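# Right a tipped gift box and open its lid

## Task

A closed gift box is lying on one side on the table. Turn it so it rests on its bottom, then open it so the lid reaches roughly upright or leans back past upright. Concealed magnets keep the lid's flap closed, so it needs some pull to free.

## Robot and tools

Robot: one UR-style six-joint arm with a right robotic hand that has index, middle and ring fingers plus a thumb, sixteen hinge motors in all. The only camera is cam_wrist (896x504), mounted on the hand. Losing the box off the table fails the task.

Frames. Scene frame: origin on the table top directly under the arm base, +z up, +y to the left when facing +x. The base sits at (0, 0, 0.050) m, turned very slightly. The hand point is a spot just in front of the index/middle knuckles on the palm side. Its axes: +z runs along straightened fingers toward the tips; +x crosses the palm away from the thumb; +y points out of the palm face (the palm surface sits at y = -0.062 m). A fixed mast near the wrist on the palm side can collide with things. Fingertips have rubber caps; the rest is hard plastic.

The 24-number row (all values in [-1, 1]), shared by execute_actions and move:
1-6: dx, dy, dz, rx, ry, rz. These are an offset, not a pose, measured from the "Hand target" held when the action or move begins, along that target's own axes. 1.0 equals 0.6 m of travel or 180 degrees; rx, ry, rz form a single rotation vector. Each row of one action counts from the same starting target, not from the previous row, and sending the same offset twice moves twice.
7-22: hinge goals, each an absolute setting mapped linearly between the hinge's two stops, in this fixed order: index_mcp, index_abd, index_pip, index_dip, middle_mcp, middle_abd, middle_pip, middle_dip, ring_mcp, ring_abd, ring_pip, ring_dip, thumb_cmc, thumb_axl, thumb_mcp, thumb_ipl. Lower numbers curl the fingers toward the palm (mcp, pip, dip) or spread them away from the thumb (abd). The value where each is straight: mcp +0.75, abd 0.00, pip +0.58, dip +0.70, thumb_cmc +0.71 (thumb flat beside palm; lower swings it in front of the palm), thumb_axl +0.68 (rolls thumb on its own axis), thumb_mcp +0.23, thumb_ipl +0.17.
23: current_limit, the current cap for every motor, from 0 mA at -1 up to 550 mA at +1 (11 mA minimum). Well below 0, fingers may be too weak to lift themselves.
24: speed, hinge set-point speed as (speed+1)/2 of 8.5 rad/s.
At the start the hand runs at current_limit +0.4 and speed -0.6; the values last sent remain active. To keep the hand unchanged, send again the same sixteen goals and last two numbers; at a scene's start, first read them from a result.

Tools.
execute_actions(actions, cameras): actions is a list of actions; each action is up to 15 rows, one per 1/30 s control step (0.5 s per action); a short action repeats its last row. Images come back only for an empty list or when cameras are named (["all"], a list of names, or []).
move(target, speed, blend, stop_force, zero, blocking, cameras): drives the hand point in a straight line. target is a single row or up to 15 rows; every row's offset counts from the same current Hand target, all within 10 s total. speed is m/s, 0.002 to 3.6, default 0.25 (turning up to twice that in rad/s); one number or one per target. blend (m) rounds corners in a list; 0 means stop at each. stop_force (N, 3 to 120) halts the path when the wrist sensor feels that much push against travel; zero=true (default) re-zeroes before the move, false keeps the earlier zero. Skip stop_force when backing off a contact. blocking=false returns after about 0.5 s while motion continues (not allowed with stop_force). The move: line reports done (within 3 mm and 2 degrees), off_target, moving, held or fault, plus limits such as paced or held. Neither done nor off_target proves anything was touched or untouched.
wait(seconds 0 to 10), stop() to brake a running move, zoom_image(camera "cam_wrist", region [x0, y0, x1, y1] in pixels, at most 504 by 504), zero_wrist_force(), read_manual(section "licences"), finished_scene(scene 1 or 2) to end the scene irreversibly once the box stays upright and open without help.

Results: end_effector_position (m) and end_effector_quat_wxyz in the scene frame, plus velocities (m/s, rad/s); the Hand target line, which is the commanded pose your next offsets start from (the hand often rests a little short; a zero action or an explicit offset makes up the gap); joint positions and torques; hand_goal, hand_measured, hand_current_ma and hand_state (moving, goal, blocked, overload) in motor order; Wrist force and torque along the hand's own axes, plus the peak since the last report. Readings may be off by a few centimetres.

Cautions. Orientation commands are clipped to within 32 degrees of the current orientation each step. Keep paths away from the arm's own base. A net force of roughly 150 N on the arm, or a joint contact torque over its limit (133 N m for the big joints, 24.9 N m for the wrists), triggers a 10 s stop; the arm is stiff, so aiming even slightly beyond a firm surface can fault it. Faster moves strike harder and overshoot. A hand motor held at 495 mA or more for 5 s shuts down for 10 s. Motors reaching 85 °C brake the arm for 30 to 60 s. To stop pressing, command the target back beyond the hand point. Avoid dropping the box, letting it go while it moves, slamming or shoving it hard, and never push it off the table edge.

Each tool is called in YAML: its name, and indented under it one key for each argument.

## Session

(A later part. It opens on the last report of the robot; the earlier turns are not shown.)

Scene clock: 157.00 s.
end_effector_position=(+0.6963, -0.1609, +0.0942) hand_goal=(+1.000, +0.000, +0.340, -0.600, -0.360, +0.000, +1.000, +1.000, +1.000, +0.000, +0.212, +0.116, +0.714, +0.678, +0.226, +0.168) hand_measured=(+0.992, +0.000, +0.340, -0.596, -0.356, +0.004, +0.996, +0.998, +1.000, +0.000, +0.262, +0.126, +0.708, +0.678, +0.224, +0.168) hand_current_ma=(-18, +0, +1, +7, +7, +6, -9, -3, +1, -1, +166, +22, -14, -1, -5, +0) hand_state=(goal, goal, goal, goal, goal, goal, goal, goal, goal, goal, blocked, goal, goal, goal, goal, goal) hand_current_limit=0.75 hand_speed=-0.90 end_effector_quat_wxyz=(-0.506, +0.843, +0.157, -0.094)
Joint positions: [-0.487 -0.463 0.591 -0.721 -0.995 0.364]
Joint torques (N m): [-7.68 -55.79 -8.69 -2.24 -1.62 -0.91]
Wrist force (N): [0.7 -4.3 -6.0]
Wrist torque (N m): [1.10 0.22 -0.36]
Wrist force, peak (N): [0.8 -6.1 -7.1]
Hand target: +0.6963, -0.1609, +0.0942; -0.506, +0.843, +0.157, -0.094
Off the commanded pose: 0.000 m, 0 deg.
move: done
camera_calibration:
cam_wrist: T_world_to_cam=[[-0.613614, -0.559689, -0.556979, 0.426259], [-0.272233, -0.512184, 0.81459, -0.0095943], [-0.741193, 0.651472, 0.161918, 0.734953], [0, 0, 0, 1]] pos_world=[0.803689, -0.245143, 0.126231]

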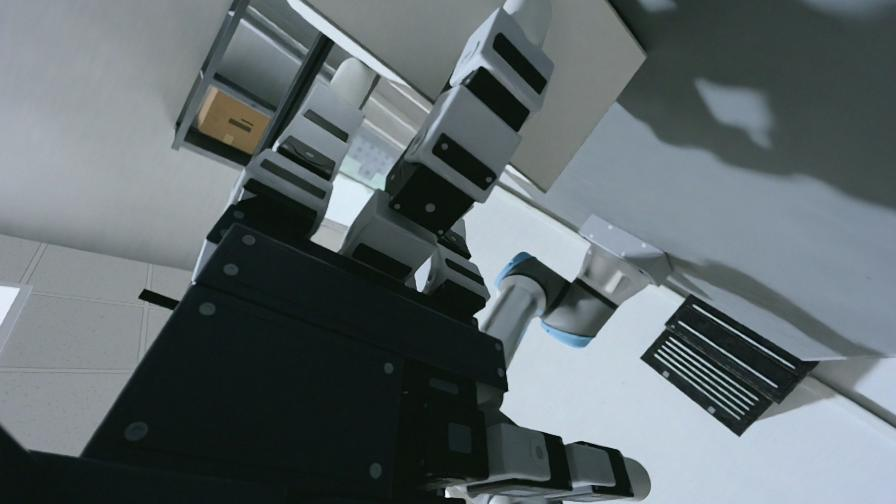

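move:
  target: [0, 0, 0, 0, 0, 0, 1, 0, 0.34, -0.06, -0.36, 0, 1, 1, 1, 0, 0.212, 0.116, 0.714, 0.678, 0.226, 0.168, 0.75, -0.85]

move:
  target: [0, 0, 0, 0, 0, 0, 1, 0, 0.226, -0.16, -0.36, 0, 1, 1, 1, 0, 0.212, 0.116, 0.714, 0.678, 0.226, 0.168, 0.75, -0.93]
  cameras: ["cam_wrist"]

zoom_image:
  camera: "cam_wrist"
  region: [280, 0, 660, 220]

Scene clock: 159.30 s.
end_effector_position=(+0.6963, -0.1609, +0.0942) hand_goal=(+1.000, +0.000, +0.340, -0.060, -0.360, +0.000, +1.000, +1.000, +1.000, +0.000, +0.212, +0.116, +0.714, +0.678, +0.226, +0.168) hand_measured=(+1.000, +0.022, +0.354, -0.078, -0.356, +0.004, +0.996, +0.998, +1.000, -0.026, +0.262, +0.132, +0.708, +0.678, +0.224, +0.168) hand_current_ma=(+0, +54, +33, -52, +7, +6, -9, -3, +1, -65, +168, +43, -14, -1, -5, +0) hand_state=(goal, blocked, goal, goal, goal, goal, goal, goal, goal, blocked, blocked, goal, goal, goal, goal, goal) hand_current_limit=0.75 hand_speed=-0.85 end_effector_quat_wxyz=(-0.506, +0.843, +0.157, -0.094)
Joint positions: [-0.487 -0.463 0.591 -0.721 -0.995 0.364]
Joint torques (N m): [-3.77 -60.98 -9.58 -0.83 -1.27 -0.87]
Wrist force (N): [0.7 -4.4 -6.2]
Wrist torque (N m): [1.10 0.08 -0.20]
Wrist force, peak (N): [0.3 -9.5 -11.2]
Hand target: +0.6963, -0.1609, +0.0942; -0.506, +0.843, +0.157, -0.094
Off the commanded pose: 0.000 m, 0 deg.
move: done

Scene clock: 159.93 s.
end_effector_position=(+0.6963, -0.1609, +0.0942) hand_goal=(+1.000, +0.000, +0.226, -0.160, -0.360, +0.000, +1.000, +1.000, +1.000, +0.000, +0.212, +0.116, +0.714, +0.678, +0.226, +0.168) hand_measured=(+1.000, +0.022, +0.348, -0.116, -0.356, +0.004, +0.996, +0.998, +1.000, -0.026, +0.262, +0.132, +0.708, +0.678, +0.224, +0.168) hand_current_ma=(+1, +54, +481, +146, +7, +6, -9, -3, +1, -65, +168, +43, -14, -1, -5, +0) hand_state=(goal, blocked, blocked, blocked, goal, goal, goal, goal, goal, blocked, blocked, goal, goal, goal, goal, goal) hand_current_limit=0.75 hand_speed=-0.93 end_effector_quat_wxyz=(-0.506, +0.843, +0.157, -0.094)
Joint positions: [-0.487 -0.463 0.591 -0.721 -0.995 0.364]
Joint torques (N m): [-0.73 -62.24 -9.97 -0.59 -0.87 -0.7]
Wrist force (N): [0.6 -8.3 -6.5]
Wrist torque (N m): [1.41 0.15 -0.13]
Wrist force, peak (N): [0.7 -8.5 -6.8]
Hand target: +0.6963, -0.1609, +0.0942; -0.506, +0.843, +0.157, -0.094
Off the commanded pose: 0.000 m, 0 deg.
move: done
camera_calibration:
cam_wrist: T_world_to_cam=[[-0.613614, -0.559689, -0.556979, 0.426259], [-0.272233, -0.512184, 0.81459, -0.0095943], [-0.741193, 0.651472, 0.161918, 0.734953], [0, 0, 0, 1]] pos_world=[0.803689, -0.245143, 0.126231]

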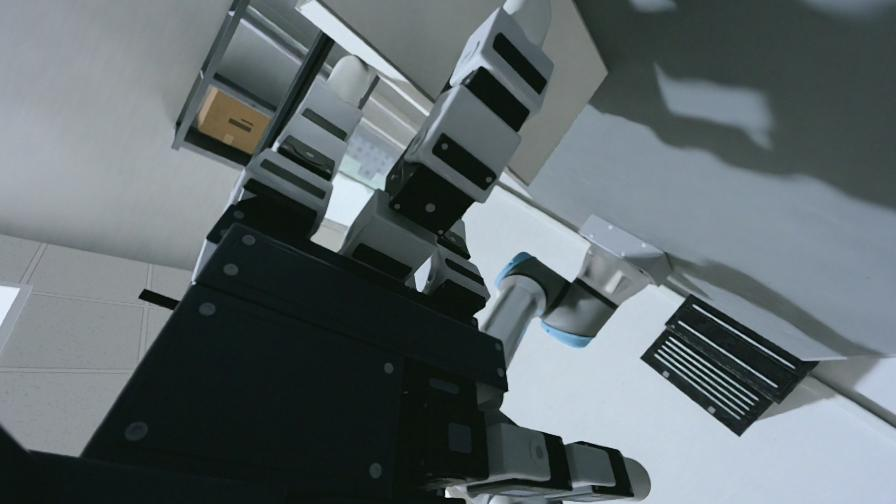

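Scaled by 1.326.

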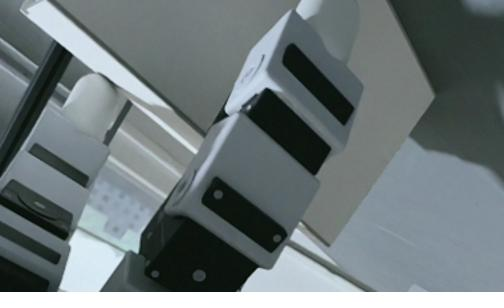

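move:
  target: [0, 0, 0, 0, 0, 0, 1, 0, 0.348, -0.116, -0.36, 0, 1, 1, 1, 0, 0.262, 0.132, 0.714, 0.678, 0.226, 0.168, 0.2, -0.85]

move:
  target: [0, -0.1177, -0.0625, 0, 0, 0, 1, 0, 0.348, -0.116, -0.36, 0, 1, 1, 1, 0, 0.262, 0.132, 0.714, 0.678, 0.226, 0.168, 0.2, -0.85]
  speed: 0.15

move:
  target: [0, -0.1675, 0.0525, -0.3444, 0, 0, 0.753, 0, 0.577, 0.696, 0.808, 0, 0.431, 0.638, 0.753, 0, 0.577, 0.696, 0.714, 0.678, 0.226, 0.168, 0.6, -0.6]
  speed: 0.2
  cameras: ["cam_wrist"]

Scene clock: 163.47 s.
end_effector_position=(+0.6963, -0.1609, +0.0942) hand_goal=(+1.000, +0.000, +0.348, -0.116, -0.360, +0.000, +1.000, +1.000, +1.000, +0.000, +0.262, +0.132, +0.714, +0.678, +0.226, +0.168) hand_measured=(+1.000, +0.022, +0.360, -0.118, -0.356, +0.004, +0.996, +0.998, +1.000, -0.026, +0.270, +0.132, +0.708, +0.678, +0.224, +0.168) hand_current_ma=(+1, +54, +28, -2, +7, +6, -9, -3, +0, -65, +18, +1, -14, -1, -5, +0) hand_state=(goal, blocked, goal, goal, goal, goal, goal, goal, goal, blocked, goal, goal, goal, goal, goal, goal) hand_current_limit=0.20 hand_speed=-0.85 end_effector_quat_wxyz=(-0.506, +0.843, +0.157, -0.094)
Joint positions: [-0.487 -0.463 0.591 -0.721 -0.995 0.364]
Joint torques (N m): [3.33 -64.98 -12.58 -0.28 0 -0.6]
Wrist force (N): [0.9 -1.9 -5.3]
Wrist torque (N m): [0.81 0.01 0.02]
Wrist force, peak (N): [0.7 -8.7 -6.9]
Hand target: +0.6963, -0.1609, +0.0942; -0.506, +0.843, +0.157, -0.094
Off the commanded pose: 0.000 m, 0 deg.
move: done

Scene clock: 164.80 s.
end_effector_position=(+0.6963, -0.1608, +0.1742) hand_goal=(+1.000, +0.000, +0.348, -0.116, -0.360, +0.000, +1.000, +1.000, +1.000, +0.000, +0.262, +0.132, +0.714, +0.678, +0.226, +0.168) hand_measured=(+0.992, +0.004, +0.348, -0.118, -0.356, +0.004, +0.996, +0.998, +0.992, -0.004, +0.262, +0.132, +0.708, +0.678, +0.224, +0.168) hand_current_ma=(-20, +6, +1, -2, +6, +6, -9, -3, -19, -5, +1, +1, -15, -1, -5, +0) hand_state=(goal, goal, goal, goal, goal, goal, goal, goal, goal, goal, goal, goal, goal, goal, goal, goal) hand_current_limit=0.20 hand_speed=-0.85 end_effector_quat_wxyz=(-0.506, +0.843, +0.157, -0.094)
Joint positions: [-0.487 -0.472 0.405 -0.526 -0.994 0.365]
Joint torques (N m): [7 -59.7 -28.09 1.29 -0.97 -1.42]
Wrist force (N): [0.6 2.0 -2.6]
Wrist torque (N m): [0.37 0.02 0.10]
Wrist force, peak (N): [0.8 -2.0 -5.8]
Hand target: +0.6963, -0.1608, +0.1742; -0.506, +0.843, +0.157, -0.094
Off the commanded pose: 0.000 m, 0 deg.
move: done

Scene clock: 168.20 s.
end_effector_position=(+0.6694, -0.0908, +0.2481) hand_goal=(+0.754, +0.000, +0.578, +0.696, +0.808, +0.000, +0.432, +0.638, +0.754, +0.000, +0.578, +0.696, +0.714, +0.678, +0.226, +0.168) hand_measured=(+0.748, +0.004, +0.574, +0.692, +0.802, +0.004, +0.434, +0.640, +0.748, -0.002, +0.574, +0.694, +0.712, +0.678, +0.224, +0.168) hand_current_ma=(-13, +6, -8, -6, -12, +6, +2, +4, -12, -5, -7, -5, -5, -1, -5, +0) hand_state=(goal, goal, goal, goal, goal, goal, goal, goal, goal, goal, goal, goal, goal, goal, goal, goal) hand_current_limit=0.60 hand_speed=-0.60 end_effector_quat_wxyz=(+0.000, +0.983, +0.183, +0.000)
Joint positions: [-0.16 -1.134 1.461 -1.888 -1.575 0.997]
Joint torques (N m): [5.71 -52.67 -11.96 -3.87 -1.61 1.39]
Wrist force (N): [1.4 0.7 -0.9]
Wrist torque (N m): [0.18 -0.08 0.08]
Wrist force, peak (N): [0.7 2.5 -2.6]
Hand target: +0.6694, -0.0907, +0.2481; +0.000, +0.983, +0.183, +0.000
Off the commanded pose: 0.000 m, 0 deg.
move: done
camera_calibration:
cam_wrist: T_world_to_cam=[[-0.493885, -0.869515, 0.00457188, 0.287047], [-0.603278, 0.34644, 0.718356, 0.217077], [-0.626205, 0.352027, -0.695661, 0.753083], [0, 0, 0, 1]] pos_world=[0.744311, -0.0907178, 0.366639]

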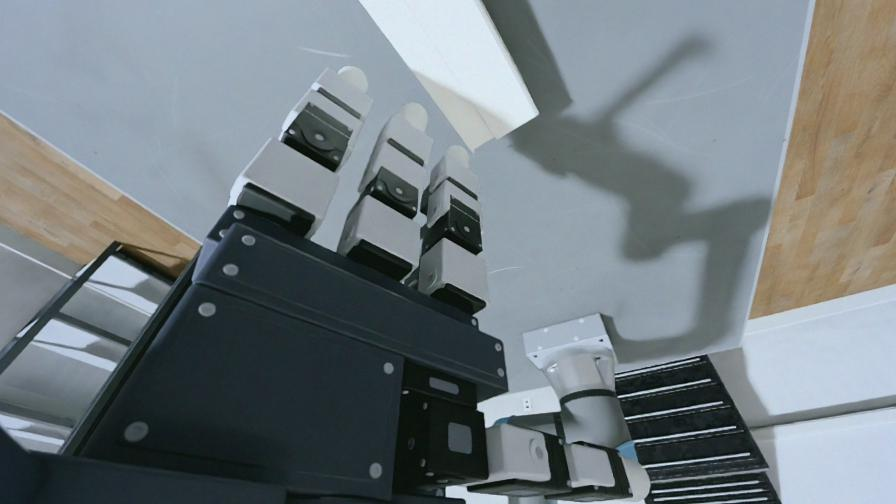

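zoom_image:
  camera: "cam_wrist"
  region: [340, 0, 600, 180]

Scaled by 1.938.

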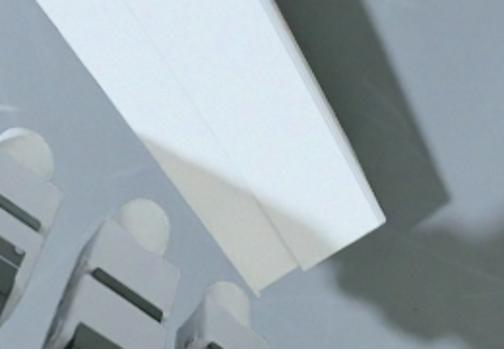

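move:
  target: [-0.0165, 0.0329, 0.0333, 0, 0, 0.0833, 0.753, 0, 0.577, 0.696, 0.808, 0, 0.431, 0.638, 0.753, 0, 0.577, 0.696, 0.714, 0.678, 0.226, 0.168, 0.6, -0.6]
  speed: 0.1
  cameras: ["cam_wrist"]

zoom_image:
  camera: "cam_wrist"
  region: [300, 0, 560, 200]

Scene clock: 172.20 s.
end_effector_position=(+0.6672, -0.1127, +0.2282) hand_goal=(+0.754, +0.000, +0.578, +0.696, +0.808, +0.000, +0.432, +0.638, +0.754, +0.000, +0.578, +0.696, +0.714, +0.678, +0.226, +0.168) hand_measured=(+0.748, +0.004, +0.574, +0.692, +0.802, +0.004, +0.434, +0.640, +0.750, -0.002, +0.574, +0.694, +0.712, +0.678, +0.224, +0.168) hand_current_ma=(-12, +6, -7, -6, -11, +6, +2, +4, -11, -5, -7, -5, -5, -1, -5, +0) hand_state=(goal, goal, goal, goal, goal, goal, goal, goal, goal, goal, goal, goal, goal, goal, goal, goal) hand_current_limit=0.60 hand_speed=-0.60 end_effector_quat_wxyz=(+0.000, +0.999, +0.053, +0.000)
Joint positions: [-0.187 -1.07 1.419 -1.91 -1.576 1.232]
Joint torques (N m): [-7.18 -41.08 -28.81 -3.81 -1.5 1.02]
Wrist force (N): [1.6 0.7 -0.9]
Wrist torque (N m): [0.19 -0.10 0.11]
Wrist force, peak (N): [1.8 1.1 -0.8]
Hand target: +0.6672, -0.1127, +0.2281; +0.000, +0.999, +0.053, +0.000
Off the commanded pose: 0.000 m, 0 deg.
move: done
camera_calibration:
cam_wrist: T_world_to_cam=[[-0.70177, -0.712388, 0.00478322, 0.423386], [-0.493452, 0.490918, 0.717986, 0.180833], [-0.513833, 0.501501, -0.696041, 0.687462], [0, 0, 0, 1]] pos_world=[0.739592, -0.131922, 0.34664]

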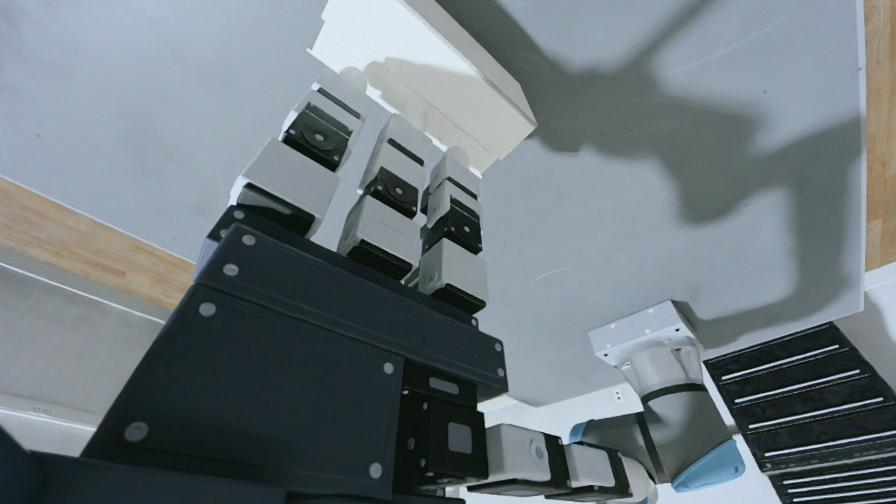

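Scaled by 1.938.

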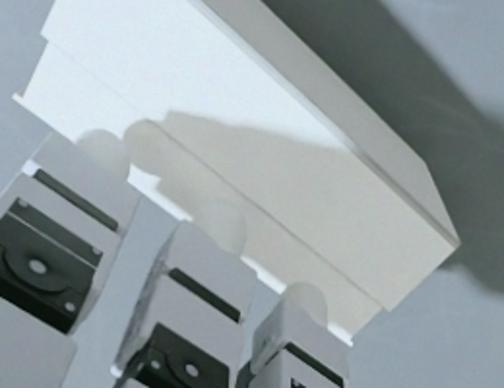

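move:
  target: [0, 0, 0.035, 0, 0, 0, 0.753, 0, 0.577, 0.696, 0.808, 0, 0.431, 0.638, 0.753, 0, 0.577, 0.696, 0.714, 0.678, 0.226, 0.168, 0.75, -0.6]
  speed: 0.02
  stop_force: 6
  cameras: ["cam_wrist"]

zoom_image:
  camera: "cam_wrist"
  region: [300, 0, 560, 200]

Scene clock: 174.80 s.
end_effector_position=(+0.6672, -0.1127, +0.2166) hand_goal=(+0.754, +0.000, +0.578, +0.696, +0.808, +0.000, +0.432, +0.638, +0.754, +0.000, +0.578, +0.696, +0.714, +0.678, +0.226, +0.168) hand_measured=(+0.750, +0.004, +0.574, +0.692, +0.802, +0.004, +0.434, +0.640, +0.750, -0.002, +0.576, +0.694, +0.712, +0.678, +0.224, +0.168) hand_current_ma=(-11, +6, -6, -6, -11, +6, +2, +4, -9, -3, -5, -5, -5, -1, -5, +0) hand_state=(goal, goal, goal, goal, goal, goal, goal, goal, goal, goal, goal, goal, goal, goal, goal, goal) hand_current_limit=0.75 hand_speed=-0.60 end_effector_quat_wxyz=(+0.000, +0.999, +0.053, +0.000)
Joint positions: [-0.187 -1.06 1.436 -1.936 -1.576 1.233]
Joint torques (N m): [-5.79 -51.54 -26.48 -0.12 -1.23 1.09]
Wrist force (N): [1.5 0.7 -5.8]
Wrist torque (N m): [0.54 0.22 0.11]
Wrist force, peak (N): [1.1 0.3 -18.9]
Hand target: +0.6672, -0.1127, +0.2166; +0.000, +0.999, +0.053, +0.000 (not the last commanded pose)
Off the commanded pose: 0.009 m, 0 deg.
move: contact
camera_calibration:
cam_wrist: T_world_to_cam=[[-0.702089, -0.712073, 0.0048441, 0.423626], [-0.493164, 0.491134, 0.718037, 0.18901], [-0.513674, 0.501737, -0.695988, 0.679334], [0, 0, 0, 1]] pos_world=[0.739592, -0.132024, 0.33504]

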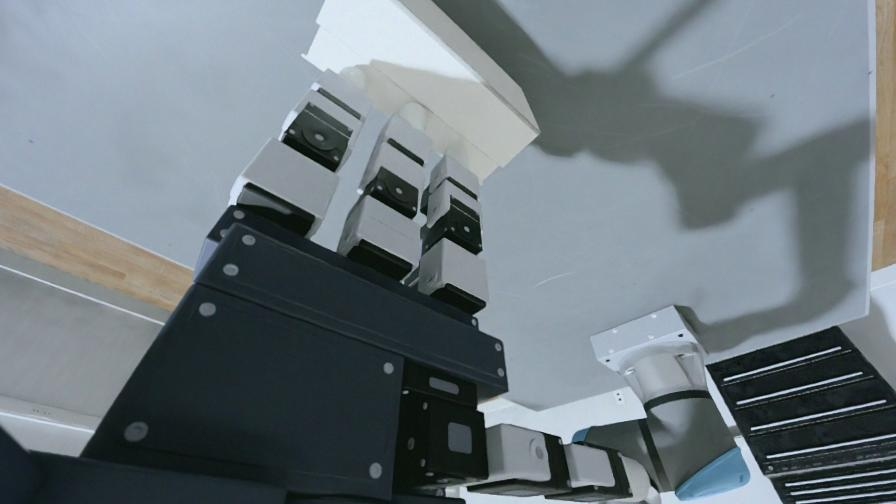

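Scaled by 1.938.

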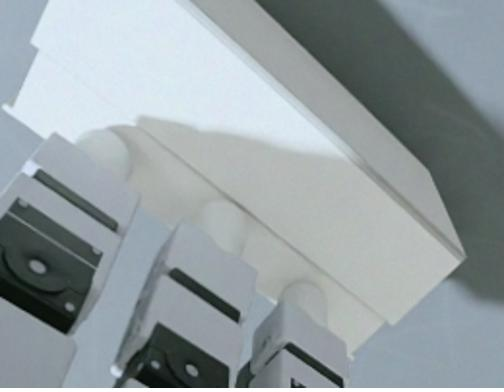

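move:
  target: [0, 0, 0.01, 0, 0, 0, 0.753, 0, 0.577, 0.696, 0.808, 0, 0.431, 0.638, 0.753, 0, 0.577, 0.696, 0.714, 0.678, 0.226, 0.168, 0.75, -0.6]
  speed: 0.01
  stop_force: 6

move:
  target: [0, 0, 0, 0, 0, 0, 0.753, 0, 0.577, 0.696, 0.64, 0, 0.431, 0.638, 0.753, 0, 0.577, 0.696, 0.714, 0.678, 0.226, 0.168, 0.75, -0.9]
  cameras: ["cam_wrist"]

zoom_image:
  camera: "cam_wrist"
  region: [300, 0, 560, 200]

Scene clock: 176.63 s.
end_effector_position=(+0.6673, -0.1128, +0.2162) hand_goal=(+0.754, +0.000, +0.578, +0.696, +0.808, +0.000, +0.432, +0.638, +0.754, +0.000, +0.578, +0.696, +0.714, +0.678, +0.226, +0.168) hand_measured=(+0.750, +0.006, +0.574, +0.692, +0.802, +0.004, +0.434, +0.640, +0.750, +0.000, +0.576, +0.694, +0.712, +0.678, +0.224, +0.168) hand_current_ma=(-10, +10, -6, -6, -11, +6, +2, +4, -9, +0, -5, -5, -5, -1, -5, +0) hand_state=(goal, goal, goal, goal, goal, goal, goal, goal, goal, goal, goal, goal, goal, goal, goal, goal) hand_current_limit=0.75 hand_speed=-0.60 end_effector_quat_wxyz=(+0.000, +0.999, +0.053, +0.000)
Joint positions: [-0.187 -1.06 1.436 -1.938 -1.576 1.233]
Joint torques (N m): [-5.32 -45.47 -22.09 0.7 -1.2 1.08]
Wrist force (N): [1.8 0.8 -13.8]
Wrist torque (N m): [1.18 0.35 0.12]
Wrist force, peak (N): [1.6 0.3 -19.4]
Hand target: +0.6673, -0.1128, +0.2162; +0.000, +0.999, +0.053, +0.000 (not the last commanded pose)
Off the commanded pose: 0.006 m, 0 deg.
move: contact

Scene clock: 177.33 s.
end_effector_position=(+0.6673, -0.1128, +0.2162) hand_goal=(+0.754, +0.000, +0.578, +0.696, +0.640, +0.000, +0.432, +0.638, +0.754, +0.000, +0.578, +0.696, +0.714, +0.678, +0.226, +0.168) hand_measured=(+0.750, +0.006, +0.574, +0.692, +0.742, +0.004, +0.462, +0.652, +0.750, +0.000, +0.576, +0.694, +0.712, +0.678, +0.224, +0.168) hand_current_ma=(-10, +10, -6, -6, +430, +6, +87, +35, -9, +0, -5, -5, -5, -1, -5, +0) hand_state=(goal, goal, goal, goal, blocked, goal, blocked, goal, goal, goal, goal, goal, goal, goal, goal, goal) hand_current_limit=0.75 hand_speed=-0.90 end_effector_quat_wxyz=(+0.000, +0.999, +0.053, +0.000)
Joint positions: [-0.187 -1.06 1.436 -1.938 -1.576 1.233]
Joint torques (N m): [-4.6 -45.42 -22.32 0.05 -1.12 1.08]
Wrist force (N): [1.8 -1.8 -14.8]
Wrist torque (N m): [1.47 0.37 0.06]
Wrist force, peak (N): [1.7 -1.9 -15.1]
Hand target: +0.6673, -0.1128, +0.2162; +0.000, +0.999, +0.053, +0.000
Off the commanded pose: 0.000 m, 0 deg.
move: done
camera_calibration:
cam_wrist: T_world_to_cam=[[-0.702094, -0.712069, 0.00464586, 0.423698], [-0.493386, 0.491158, 0.717868, 0.189449], [-0.513454, 0.501718, -0.696164, 0.67902], [0, 0, 0, 1]] pos_world=[0.739592, -0.132024, 0.334741]

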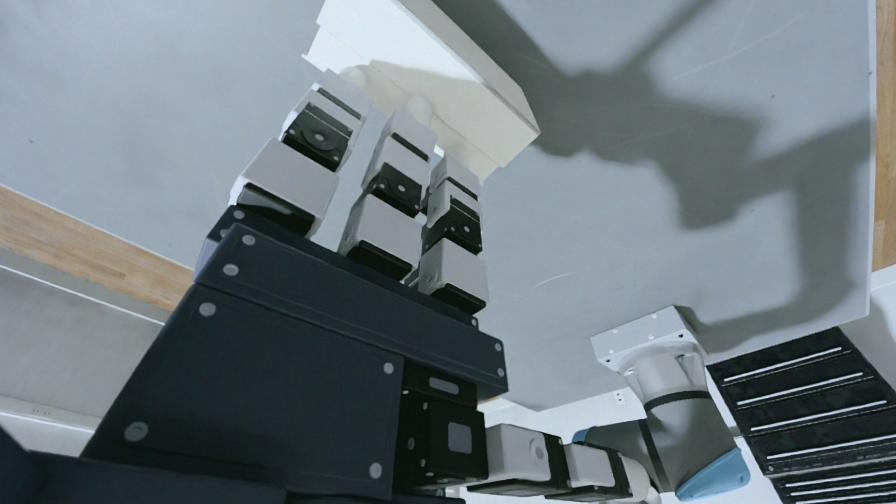

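Scaled by 1.938.

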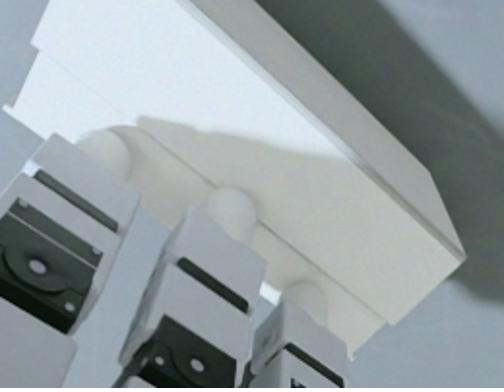

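move:
  target: [0, 0, 0, 0, 0, 0, 0.753, 0, 0.577, 0.696, 0.5, 0, 0.36, 0.6, 0.753, 0, 0.577, 0.696, 0.714, 0.678, 0.226, 0.168, 1.0, -0.85]
  cameras: ["cam_wrist"]

zoom_image:
  camera: "cam_wrist"
  region: [300, 0, 560, 200]

Scene clock: 178.40 s.
end_effector_position=(+0.6673, -0.1128, +0.2162) hand_goal=(+0.754, +0.000, +0.578, +0.696, +0.500, +0.000, +0.360, +0.600, +0.754, +0.000, +0.578, +0.696, +0.714, +0.678, +0.226, +0.168) hand_measured=(+0.750, +0.006, +0.574, +0.692, +0.740, +0.004, +0.456, +0.646, +0.750, +0.000, +0.576, +0.694, +0.712, +0.678, +0.224, +0.168) hand_current_ma=(-10, +10, -6, -6, +550, +6, +369, +157, -9, +0, -5, -5, -5, -1, -5, +0) hand_state=(goal, goal, goal, goal, blocked, goal, blocked, blocked, goal, goal, goal, goal, goal, goal, goal, goal) hand_current_limit=1.00 hand_speed=-0.85 end_effector_quat_wxyz=(+0.000, +0.999, +0.053, +0.000)
Joint positions: [-0.187 -1.06 1.436 -1.938 -1.576 1.233]
Joint torques (N m): [-4.19 -43.6 -21.97 -0.08 -1.17 1.18]
Wrist force (N): [1.5 -2.9 -14.4]
Wrist torque (N m): [1.56 0.40 0.03]
Wrist force, peak (N): [1.6 -1.9 -15.0]
Hand target: +0.6673, -0.1128, +0.2162; +0.000, +0.999, +0.053, +0.000
Off the commanded pose: 0.000 m, 0 deg.
move: done
camera_calibration:
cam_wrist: T_world_to_cam=[[-0.702094, -0.712069, 0.00464586, 0.423698], [-0.493386, 0.491158, 0.717868, 0.189449], [-0.513454, 0.501718, -0.696164, 0.67902], [0, 0, 0, 1]] pos_world=[0.739592, -0.132024, 0.334741]

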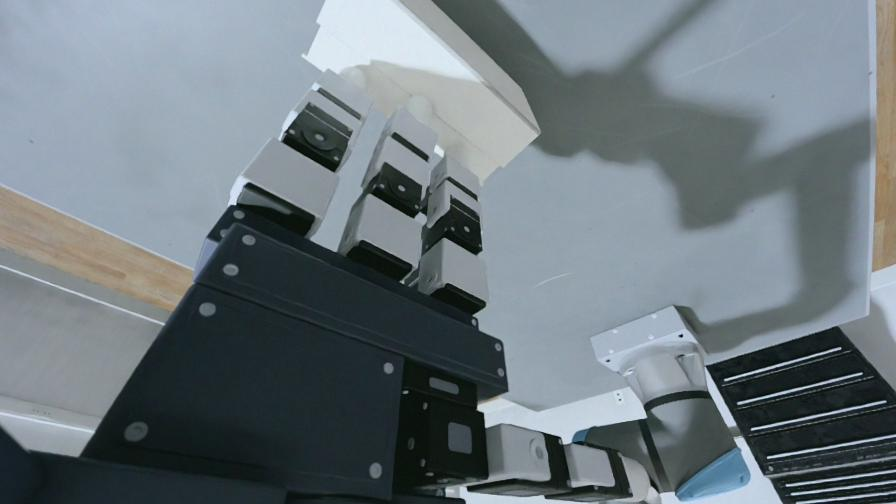

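Scaled by 1.938.

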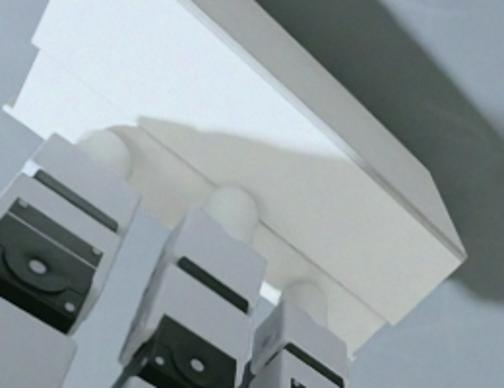

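move:
  target: [0, 0, -0.01, 0, 0, 0, 0.753, 0, 0.577, 0.696, 0.808, 0, 0.431, 0.638, 0.753, 0, 0.577, 0.696, 0.714, 0.678, 0.226, 0.168, 0.75, -0.7]
  speed: 0.03

move:
  target: [0, 0, 0, 0, 0, 0, 0.836, 0, 0.401, 0.609, 0.753, 0, 0.577, 0.696, 0.836, 0, 0.401, 0.609, 0.714, 0.678, 0.226, 0.168, 0.75, -0.7]

move:
  target: [0, 0, 0.025, 0, 0, 0, 0.836, 0, 0.401, 0.609, 0.753, 0, 0.577, 0.696, 0.836, 0, 0.401, 0.609, 0.714, 0.678, 0.226, 0.168, 0.75, -0.7]
  speed: 0.01
  stop_force: 18
  cameras: ["cam_wrist"]

zoom_image:
  camera: "cam_wrist"
  region: [300, 0, 560, 200]

Scene clock: 181.90 s.
end_effector_position=(+0.6673, -0.1128, +0.2220) hand_goal=(+0.754, +0.000, +0.578, +0.696, +0.808, +0.000, +0.432, +0.638, +0.754, +0.000, +0.578, +0.696, +0.714, +0.678, +0.226, +0.168) hand_measured=(+0.750, +0.004, +0.574, +0.692, +0.804, +0.002, +0.434, +0.640, +0.750, -0.002, +0.576, +0.694, +0.712, +0.678, +0.224, +0.168) hand_current_ma=(-10, +6, -6, -6, -9, +4, +5, +5, -9, -3, -5, -5, -5, -1, -5, +0) hand_state=(goal, goal, goal, goal, goal, goal, goal, goal, goal, goal, goal, goal, goal, goal, goal, goal) hand_current_limit=0.75 hand_speed=-0.70 end_effector_quat_wxyz=(+0.000, +0.999, +0.053, +0.000)
Joint positions: [-0.187 -1.065 1.428 -1.924 -1.576 1.233]
Joint torques (N m): [1.21 -56.09 -27.73 -1.13 -1.54 1.13]
Wrist force (N): [1.7 0.9 -0.8]
Wrist torque (N m): [0.21 -0.11 0.12]
Wrist force, peak (N): [1.7 -2.7 -15.0]
Hand target: +0.6673, -0.1128, +0.2222; +0.000, +0.999, +0.053, +0.000
Off the commanded pose: 0.000 m, 0 deg.
move: done

Scene clock: 182.40 s.
end_effector_position=(+0.6673, -0.1128, +0.2222) hand_goal=(+0.836, +0.000, +0.402, +0.610, +0.754, +0.000, +0.578, +0.696, +0.836, +0.000, +0.402, +0.610, +0.714, +0.678, +0.226, +0.168) hand_measured=(+0.830, +0.004, +0.406, +0.614, +0.756, +0.002, +0.574, +0.694, +0.830, -0.002, +0.404, +0.612, +0.712, +0.678, +0.224, +0.168) hand_current_ma=(-15, +6, +6, +7, +2, +4, -6, -5, -14, -3, +5, +5, -5, -1, -5, +0) hand_state=(goal, goal, goal, goal, goal, goal, goal, goal, goal, goal, goal, goal, goal, goal, goal, goal) hand_current_limit=0.75 hand_speed=-0.70 end_effector_quat_wxyz=(+0.000, +0.999, +0.053, +0.000)
Joint positions: [-0.187 -1.065 1.428 -1.924 -1.576 1.233]
Joint torques (N m): [3.36 -55.19 -27.7 -0.97 -1.38 1.29]
Wrist force (N): [1.6 0.7 -0.9]
Wrist torque (N m): [0.18 -0.09 0.11]
Wrist force, peak (N): [1.8 0.9 -1.0]
Hand target: +0.6673, -0.1128, +0.2222; +0.000, +0.999, +0.053, +0.000
Off the commanded pose: 0.000 m, 0 deg.
move: done

Scene clock: 184.33 s.
end_effector_position=(+0.6673, -0.1127, +0.2156) hand_goal=(+0.836, +0.000, +0.402, +0.610, +0.754, +0.000, +0.578, +0.696, +0.836, +0.000, +0.402, +0.610, +0.714, +0.678, +0.226, +0.168) hand_measured=(+0.830, +0.004, +0.406, +0.614, +0.756, +0.006, +0.576, +0.694, +0.830, -0.002, +0.404, +0.612, +0.712, +0.678, +0.224, +0.168) hand_current_ma=(-15, +6, +6, +7, +2, +9, -3, -5, -14, -3, +5, +5, -5, -1, -5, +0) hand_state=(goal, goal, goal, goal, goal, goal, goal, goal, goal, goal, goal, goal, goal, goal, goal, goal) hand_current_limit=0.75 hand_speed=-0.70 end_effector_quat_wxyz=(+0.000, +0.999, +0.053, +0.000)
Joint positions: [-0.187 -1.06 1.437 -1.939 -1.576 1.233]
Joint torques (N m): [-4.37 -40.98 -20.15 0.82 -1.09 -0.63]
Wrist force (N): [1.6 0.5 -20.0]
Wrist torque (N m): [1.68 0.32 0.10]
Wrist force, peak (N): [1.5 0.6 -24.9]
Hand target: +0.6673, -0.1127, +0.2156; +0.000, +0.999, +0.053, +0.000 (not the last commanded pose)
Off the commanded pose: 0.008 m, 0 deg.
move: contact
camera_calibration:
cam_wrist: T_world_to_cam=[[-0.702099, -0.712065, 0.00444894, 0.423771], [-0.493694, 0.491268, 0.71758, 0.190217], [-0.51315, 0.501616, -0.696461, 0.678465], [0, 0, 0, 1]] pos_world=[0.739592, -0.132024, 0.334143]

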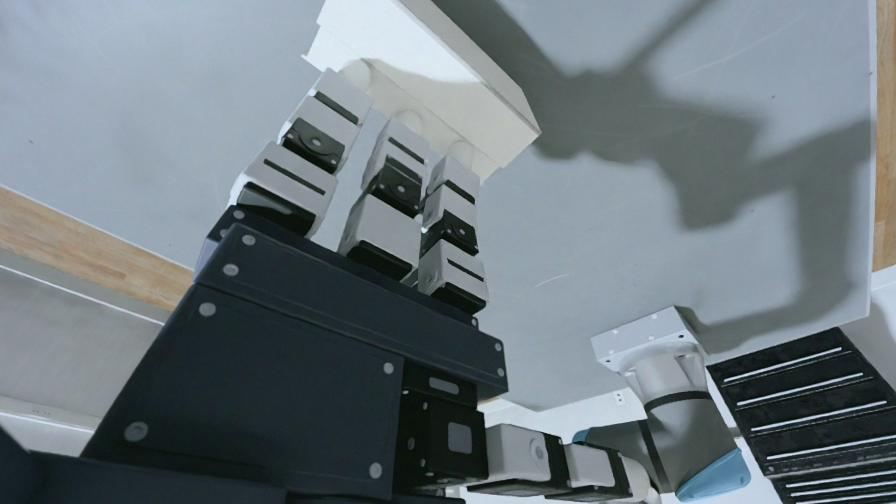

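Scaled by 1.938.

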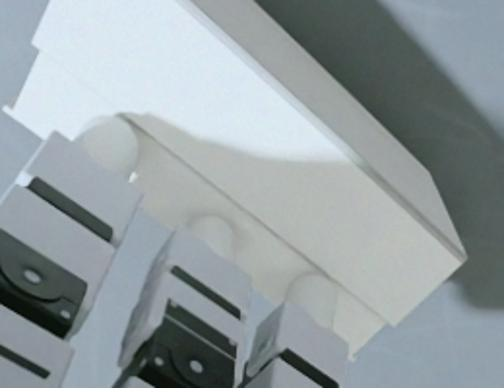

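move:
  target: [0, 0, 0, 0, 0, 0, 0.6, 0, 0.35, 0.58, 0.753, 0, 0.577, 0.696, 0.6, 0, 0.35, 0.58, 0.714, 0.678, 0.226, 0.168, 0.75, -0.9]
  cameras: ["cam_wrist"]

zoom_image:
  camera: "cam_wrist"
  region: [300, 0, 560, 200]

Scene clock: 185.67 s.
end_effector_position=(+0.6673, -0.1127, +0.2156) hand_goal=(+0.600, +0.000, +0.350, +0.580, +0.754, +0.000, +0.578, +0.696, +0.600, +0.000, +0.350, +0.580, +0.714, +0.678, +0.226, +0.168) hand_measured=(+0.606, +0.004, +0.354, +0.584, +0.756, +0.006, +0.576, +0.694, +0.606, -0.002, +0.354, +0.582, +0.712, +0.678, +0.224, +0.168) hand_current_ma=(+12, +6, +8, +7, +2, +9, -3, -5, +12, -3, +7, +5, -5, -1, -5, +0) hand_state=(goal, goal, goal, goal, goal, goal, goal, goal, goal, goal, goal, goal, goal, goal, goal, goal) hand_current_limit=0.75 hand_speed=-0.90 end_effector_quat_wxyz=(+0.000, +0.999, +0.053, +0.000)
Joint positions: [-0.187 -1.06 1.437 -1.939 -1.576 1.233]
Joint torques (N m): [-4.49 -41.67 -20.44 0.77 -1.28 0.62]
Wrist force (N): [1.6 0.7 -20.1]
Wrist torque (N m): [1.73 0.33 0.10]
Wrist force, peak (N): [1.5 0.6 -20.3]
Hand target: +0.6673, -0.1127, +0.2156; +0.000, +0.999, +0.053, +0.000
Off the commanded pose: 0.000 m, 0 deg.
move: done
camera_calibration:
cam_wrist: T_world_to_cam=[[-0.702099, -0.712065, 0.00444894, 0.423771], [-0.493694, 0.491268, 0.71758, 0.190217], [-0.51315, 0.501616, -0.696461, 0.678465], [0, 0, 0, 1]] pos_world=[0.739592, -0.132024, 0.334143]

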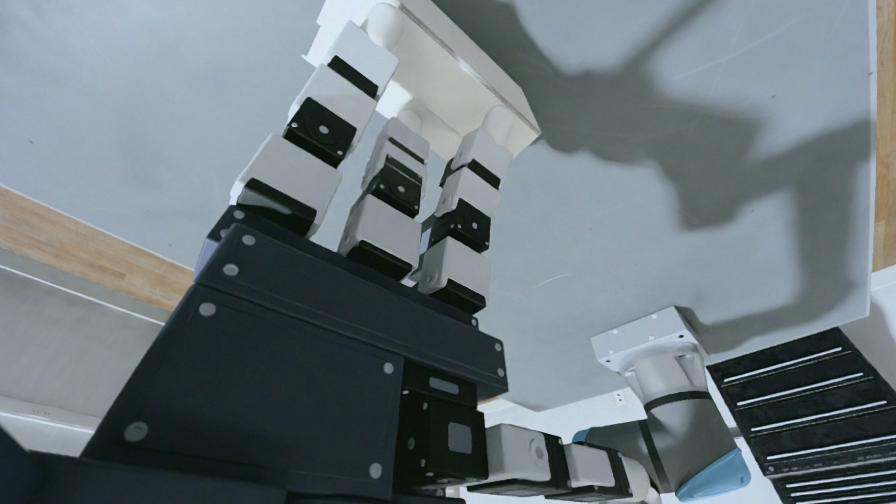

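Scaled by 1.938.

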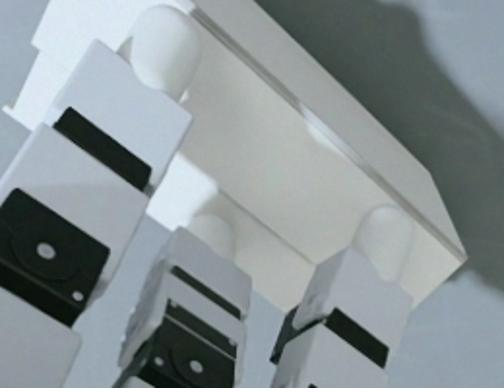

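move:
  target: [0, 0, -0.01, 0, 0, 0, 0.6, 0, 0.401, 0.609, 0.753, 0, 0.577, 0.696, 0.6, 0, 0.401, 0.609, 0.714, 0.678, 0.226, 0.168, 0.75, -0.7]
  speed: 0.03

move:
  target: [0, 0, 0, 0, 0, 0, 0.812, 0, 0.445, 0.628, 0.753, 0, 0.577, 0.696, 0.812, 0, 0.445, 0.628, 0.714, 0.678, 0.226, 0.168, 0.75, -0.5]

move:
  target: [0, 0, 0.025, 0, 0, 0, 0.812, 0, 0.445, 0.628, 0.753, 0, 0.577, 0.696, 0.812, 0, 0.445, 0.628, 0.714, 0.678, 0.226, 0.168, 0.75, -0.7]
  speed: 0.01
  stop_force: 12

move:
  target: [0, 0, 0, 0, 0, 0, 0.7, 0, 0.445, 0.628, 0.753, 0, 0.577, 0.696, 0.7, 0, 0.445, 0.628, 0.714, 0.678, 0.226, 0.168, 0.75, -0.93]
  cameras: ["cam_wrist"]

zoom_image:
  camera: "cam_wrist"
  region: [300, 0, 560, 200]

Scene clock: 187.90 s.
end_effector_position=(+0.6673, -0.1128, +0.2214) hand_goal=(+0.600, +0.000, +0.402, +0.610, +0.754, +0.000, +0.578, +0.696, +0.600, +0.000, +0.402, +0.610, +0.714, +0.678, +0.226, +0.168) hand_measured=(+0.604, +0.004, +0.400, +0.608, +0.754, +0.002, +0.576, +0.694, +0.604, -0.002, +0.400, +0.608, +0.712, +0.678, +0.224, +0.168) hand_current_ma=(+11, +6, -4, -5, +1, +4, -3, -5, +11, -3, -4, -4, -5, -1, -5, +0) hand_state=(goal, goal, goal, goal, goal, goal, goal, goal, goal, goal, goal, goal, goal, goal, goal, goal) hand_current_limit=0.75 hand_speed=-0.70 end_effector_quat_wxyz=(+0.000, +0.999, +0.053, +0.000)
Joint positions: [-0.187 -1.064 1.429 -1.926 -1.576 1.233]
Joint torques (N m): [4.36 -54.27 -28.89 -0.6 -1.42 1.33]
Wrist force (N): [1.5 0.8 -1.1]
Wrist torque (N m): [0.26 -0.09 0.11]
Wrist force, peak (N): [1.5 0.6 -20.3]
Hand target: +0.6673, -0.1127, +0.2216; +0.000, +0.999, +0.053, +0.000
Off the commanded pose: 0.000 m, 0 deg.
move: done

Scene clock: 188.40 s.
end_effector_position=(+0.6673, -0.1127, +0.2216) hand_goal=(+0.812, +0.000, +0.446, +0.628, +0.754, +0.000, +0.578, +0.696, +0.812, +0.000, +0.446, +0.628, +0.714, +0.678, +0.226, +0.168) hand_measured=(+0.808, +0.004, +0.444, +0.624, +0.754, +0.002, +0.576, +0.694, +0.808, -0.002, +0.444, +0.626, +0.712, +0.678, +0.224, +0.168) hand_current_ma=(-10, +6, -4, -6, +1, +4, -3, -5, -10, -3, -4, -4, -5, -1, -5, +0) hand_state=(goal, goal, goal, goal, goal, goal, goal, goal, goal, goal, goal, goal, goal, goal, goal, goal) hand_current_limit=0.75 hand_speed=-0.50 end_effector_quat_wxyz=(+0.000, +0.999, +0.053, +0.000)
Joint positions: [-0.187 -1.065 1.429 -1.926 -1.576 1.233]
Joint torques (N m): [3.57 -55.6 -29.63 -0.79 -1.21 1.46]
Wrist force (N): [1.7 0.7 -0.9]
Wrist torque (N m): [0.20 -0.11 0.12]
Wrist force, peak (N): [1.4 1.4 -0.9]
Hand target: +0.6673, -0.1127, +0.2216; +0.000, +0.999, +0.053, +0.000
Off the commanded pose: 0.000 m, 0 deg.
move: done

Scene clock: 190.23 s.
end_effector_position=(+0.6674, -0.1127, +0.2159) hand_goal=(+0.812, +0.000, +0.446, +0.628, +0.754, +0.000, +0.578, +0.696, +0.812, +0.000, +0.446, +0.628, +0.714, +0.678, +0.226, +0.168) hand_measured=(+0.808, +0.004, +0.444, +0.624, +0.754, +0.004, +0.578, +0.694, +0.808, -0.002, +0.444, +0.626, +0.712, +0.678, +0.224, +0.168) hand_current_ma=(-10, +6, -4, -6, +1, +7, -1, -4, -10, -3, -4, -4, -5, -1, -5, +0) hand_state=(goal, goal, goal, goal, goal, goal, goal, goal, goal, goal, goal, goal, goal, goal, goal, goal) hand_current_limit=0.75 hand_speed=-0.70 end_effector_quat_wxyz=(+0.000, +0.999, +0.053, +0.000)
Joint positions: [-0.187 -1.06 1.437 -1.939 -1.576 1.233]
Joint torques (N m): [-2.98 -44.56 -21.26 0.49 -0.68 -0.49]
Wrist force (N): [1.5 0.6 -15.1]
Wrist torque (N m): [1.32 0.22 0.10]
Wrist force, peak (N): [1.8 0.8 -20.2]
Hand target: +0.6674, -0.1127, +0.2159; +0.000, +0.999, +0.053, +0.000 (not the last commanded pose)
Off the commanded pose: 0.009 m, 0 deg.
move: contact

Scene clock: 190.90 s.
end_effector_position=(+0.6674, -0.1127, +0.2159) hand_goal=(+0.700, +0.000, +0.446, +0.628, +0.754, +0.000, +0.578, +0.696, +0.700, +0.000, +0.446, +0.628, +0.714, +0.678, +0.226, +0.168) hand_measured=(+0.756, +0.004, +0.460, +0.634, +0.754, +0.004, +0.578, +0.694, +0.756, -0.002, +0.460, +0.634, +0.712, +0.678, +0.224, +0.168) hand_current_ma=(+209, +6, +37, +15, +0, +7, -1, -4, +207, -3, +36, +12, -5, -1, -5, +0) hand_state=(blocked, goal, goal, goal, goal, goal, goal, goal, blocked, goal, goal, goal, goal, goal, goal, goal) hand_current_limit=0.75 hand_speed=-0.93 end_effector_quat_wxyz=(+0.000, +0.999, +0.053, +0.000)
Joint positions: [-0.187 -1.06 1.437 -1.939 -1.576 1.233]
Joint torques (N m): [-3.43 -44.36 -22.38 0.29 -0.83 -0.47]
Wrist force (N): [1.5 -1.9 -16.5]
Wrist torque (N m): [1.63 0.25 0.03]
Wrist force, peak (N): [1.5 -1.9 -16.5]
Hand target: +0.6674, -0.1127, +0.2159; +0.000, +0.999, +0.053, +0.000
Off the commanded pose: 0.000 m, 0 deg.
move: done
camera_calibration:
cam_wrist: T_world_to_cam=[[-0.702102, -0.712063, 0.00434977, 0.423876], [-0.493805, 0.49128, 0.717496, 0.190064], [-0.513039, 0.501607, -0.696549, 0.678571], [0, 0, 0, 1]] pos_world=[0.739592, -0.131924, 0.334444]

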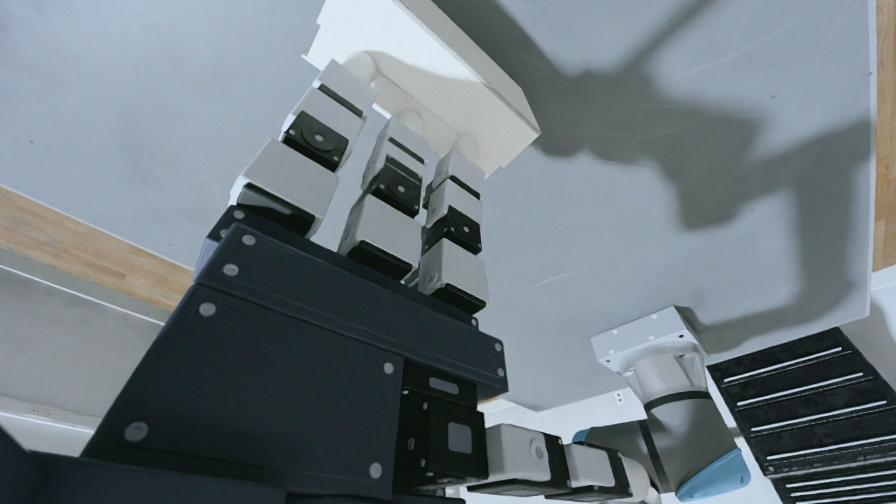

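Scaled by 1.938.

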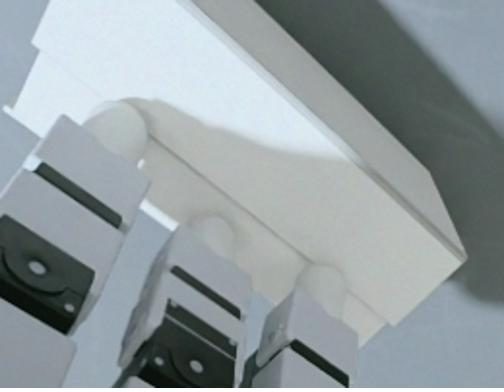

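move:
  target: [0, 0, 0, 0, 0, 0, 0.55, 0, 0.42, 0.61, 0.753, 0, 0.577, 0.696, 0.55, 0, 0.42, 0.61, 0.714, 0.678, 0.226, 0.168, 0.75, -0.9]
  cameras: ["cam_wrist"]

zoom_image:
  camera: "cam_wrist"
  region: [300, 0, 560, 200]

Scene clock: 191.90 s.
end_effector_position=(+0.6674, -0.1127, +0.2159) hand_goal=(+0.550, +0.000, +0.420, +0.610, +0.754, +0.000, +0.578, +0.696, +0.550, +0.000, +0.420, +0.610, +0.714, +0.678, +0.226, +0.168) hand_measured=(+0.556, +0.004, +0.424, +0.614, +0.740, +0.004, +0.570, +0.692, +0.556, -0.002, +0.424, +0.614, +0.712, +0.678, +0.224, +0.168) hand_current_ma=(+15, +6, +10, +7, -38, +7, -18, -8, +14, -3, +9, +6, -5, -1, -5, +0) hand_state=(goal, goal, goal, goal, goal, goal, goal, goal, goal, goal, goal, goal, goal, goal, goal, goal) hand_current_limit=0.75 hand_speed=-0.90 end_effector_quat_wxyz=(+0.000, +0.999, +0.053, +0.000)
Joint positions: [-0.187 -1.06 1.437 -1.939 -1.576 1.233]
Joint torques (N m): [-3.33 -42.21 -21.52 -0.04 -0.8 -0.42]
Wrist force (N): [1.6 0.9 -12.4]
Wrist torque (N m): [1.06 0.17 0.11]
Wrist force, peak (N): [1.5 -1.9 -16.7]
Hand target: +0.6674, -0.1127, +0.2159; +0.000, +0.999, +0.053, +0.000
Off the commanded pose: 0.000 m, 0 deg.
move: done
camera_calibration:
cam_wrist: T_world_to_cam=[[-0.702102, -0.712063, 0.00434977, 0.423876], [-0.493805, 0.49128, 0.717496, 0.190064], [-0.513039, 0.501607, -0.696549, 0.678571], [0, 0, 0, 1]] pos_world=[0.739592, -0.131924, 0.334444]

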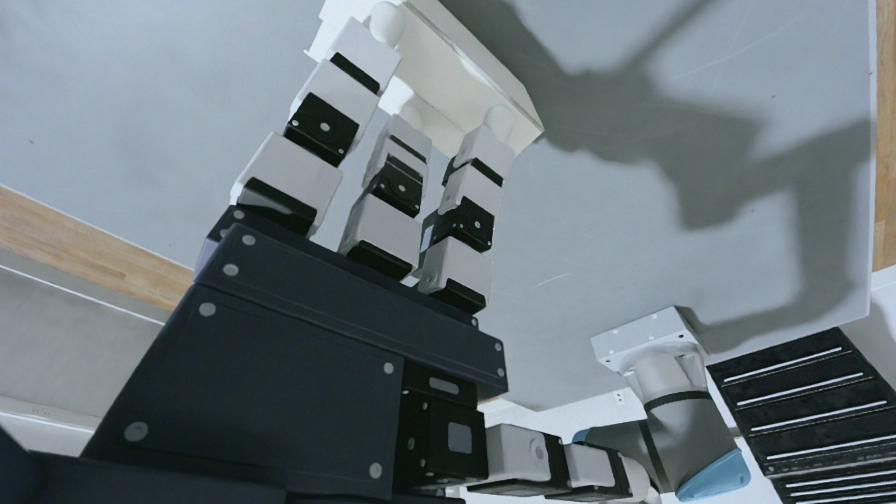

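Scaled by 1.938.

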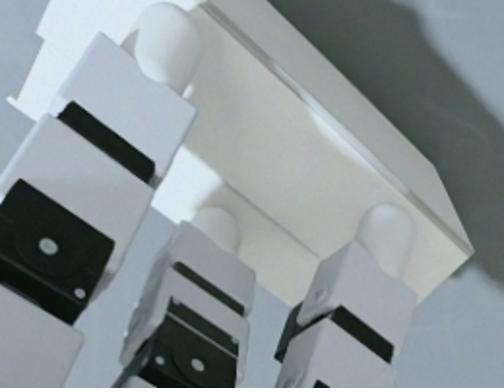

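move:
  target: [0, 0, -0.0167, 0, 0, 0, 0.55, 0, 0.42, 0.61, 0.753, 0, 0.577, 0.696, 0.55, 0, 0.42, 0.61, 0.714, 0.678, 0.226, 0.168, 0.75, -0.7]
  speed: 0.04

move:
  target: [0, 0.0333, 0, 0, 0, 0, 0.57, 0, 0.577, 0.696, 0.858, 0, 0.577, 0.696, 0.57, 0, 0.577, 0.696, 0.714, 0.678, 0.226, 0.168, 0.75, -0.5]
  speed: 0.06

move:
  target: [0, 0, 0.035, 0, 0, 0, 0.57, 0, 0.577, 0.696, 0.858, 0, 0.577, 0.696, 0.57, 0, 0.577, 0.696, 0.714, 0.678, 0.226, 0.168, 0.75, -0.7]
  speed: 0.012
  stop_force: 25
  cameras: ["cam_wrist"]

zoom_image:
  camera: "cam_wrist"
  region: [300, 0, 600, 200]

Scene clock: 195.50 s.
end_effector_position=(+0.6674, -0.1127, +0.2257) hand_goal=(+0.550, +0.000, +0.420, +0.610, +0.754, +0.000, +0.578, +0.696, +0.550, +0.000, +0.420, +0.610, +0.714, +0.678, +0.226, +0.168) hand_measured=(+0.556, +0.004, +0.424, +0.614, +0.750, +0.002, +0.574, +0.694, +0.556, -0.002, +0.424, +0.614, +0.712, +0.678, +0.224, +0.168) hand_current_ma=(+15, +6, +10, +7, -11, +3, -7, -5, +14, -3, +9, +6, -5, -1, -5, +0) hand_state=(goal, goal, goal, goal, goal, goal, goal, goal, goal, goal, goal, goal, goal, goal, goal, goal) hand_current_limit=0.75 hand_speed=-0.70 end_effector_quat_wxyz=(+0.000, +0.999, +0.053, +0.000)
Joint positions: [-0.187 -1.068 1.423 -1.917 -1.576 1.233]
Joint torques (N m): [3.83 -56.24 -29.46 -1.02 -0.96 1.39]
Wrist force (N): [1.5 0.8 -0.8]
Wrist torque (N m): [0.24 -0.09 0.11]
Wrist force, peak (N): [1.7 0.9 -12.8]
Hand target: +0.6674, -0.1127, +0.2259; +0.000, +0.999, +0.053, +0.000
Off the commanded pose: 0.000 m, 0 deg.
move: done

Scene clock: 196.37 s.
end_effector_position=(+0.6695, -0.1323, +0.2259) hand_goal=(+0.570, +0.000, +0.578, +0.696, +0.858, +0.000, +0.578, +0.696, +0.570, +0.000, +0.578, +0.696, +0.714, +0.678, +0.226, +0.168) hand_measured=(+0.570, +0.004, +0.576, +0.692, +0.852, +0.002, +0.576, +0.694, +0.570, -0.002, +0.576, +0.694, +0.712, +0.678, +0.224, +0.168) hand_current_ma=(-1, +6, -5, -6, -14, +3, -5, -5, -1, -3, -4, -4, -5, -1, -5, +0) hand_state=(goal, goal, goal, goal, goal, goal, goal, goal, goal, goal, goal, goal, goal, goal, goal, goal) hand_current_limit=0.75 hand_speed=-0.50 end_effector_quat_wxyz=(+0.000, +0.999, +0.053, +0.000)
Joint positions: [-0.214 -1.061 1.412 -1.913 -1.576 1.205]
Joint torques (N m): [-7.61 -41.5 -29.62 -0.95 -1.49 -1.31]
Wrist force (N): [1.5 1.0 -0.7]
Wrist torque (N m): [0.22 -0.12 0.24]
Wrist force, peak (N): [1.6 1.2 -1.0]
Hand target: +0.6695, -0.1326, +0.2259; +0.000, +0.999, +0.053, +0.000
Off the commanded pose: 0.000 m, 0 deg.
move: done

Scene clock: 198.63 s.
end_effector_position=(+0.6696, -0.1326, +0.2144) hand_goal=(+0.570, +0.000, +0.578, +0.696, +0.858, +0.000, +0.578, +0.696, +0.570, +0.000, +0.578, +0.696, +0.714, +0.678, +0.226, +0.168) hand_measured=(+0.570, +0.004, +0.576, +0.694, +0.856, +0.006, +0.576, +0.692, +0.570, +0.000, +0.576, +0.694, +0.712, +0.678, +0.224, +0.168) hand_current_ma=(-1, +6, -4, -5, -3, +12, -5, -7, -1, -1, -3, -4, -5, -1, -5, +0) hand_state=(goal, goal, goal, goal, goal, goal, goal, goal, goal, goal, goal, goal, goal, goal, goal, goal) hand_current_limit=0.75 hand_speed=-0.70 end_effector_quat_wxyz=(+0.000, +0.999, +0.053, +0.001)
Joint positions: [-0.215 -1.052 1.428 -1.939 -1.576 1.205]
Joint torques (N m): [-0.87 -36.49 -16.38 1.67 -0.41 -1.29]
Wrist force (N): [1.7 3.8 -27.4]
Wrist torque (N m): [2.41 0.50 0.31]
Wrist force, peak (N): [1.6 4.2 -35.4]
Hand target: +0.6696, -0.1326, +0.2144; +0.001, +0.999, +0.053, +0.001 (not the last commanded pose)
Off the commanded pose: 0.009 m, 0 deg.
move: contact
camera_calibration:
cam_wrist: T_world_to_cam=[[-0.702109, -0.712058, 0.00405352, 0.411362], [-0.494224, 0.491402, 0.717124, 0.202383], [-0.512625, 0.501496, -0.696934, 0.688512], [0, 0, 0, 1]] pos_world=[0.741792, -0.151824, 0.333047]

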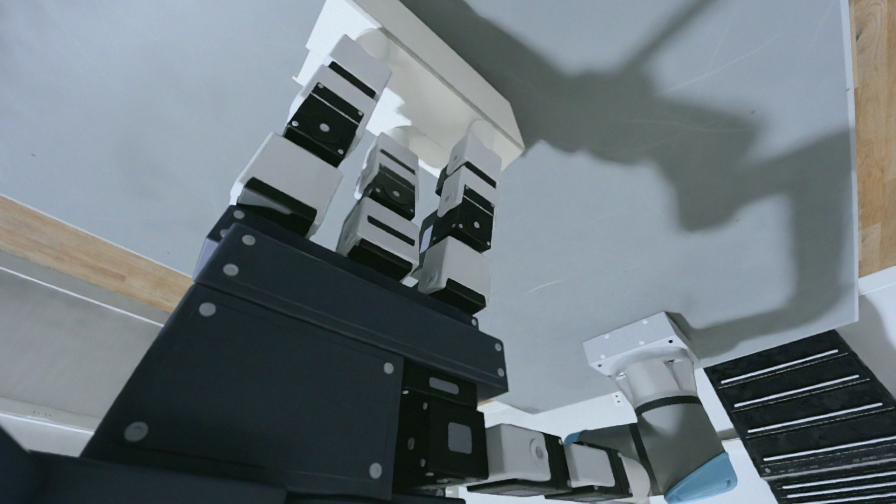

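Scaled by 1.680.

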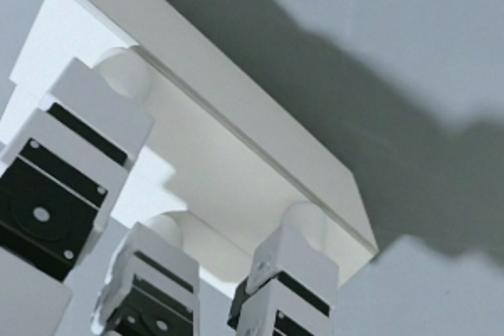

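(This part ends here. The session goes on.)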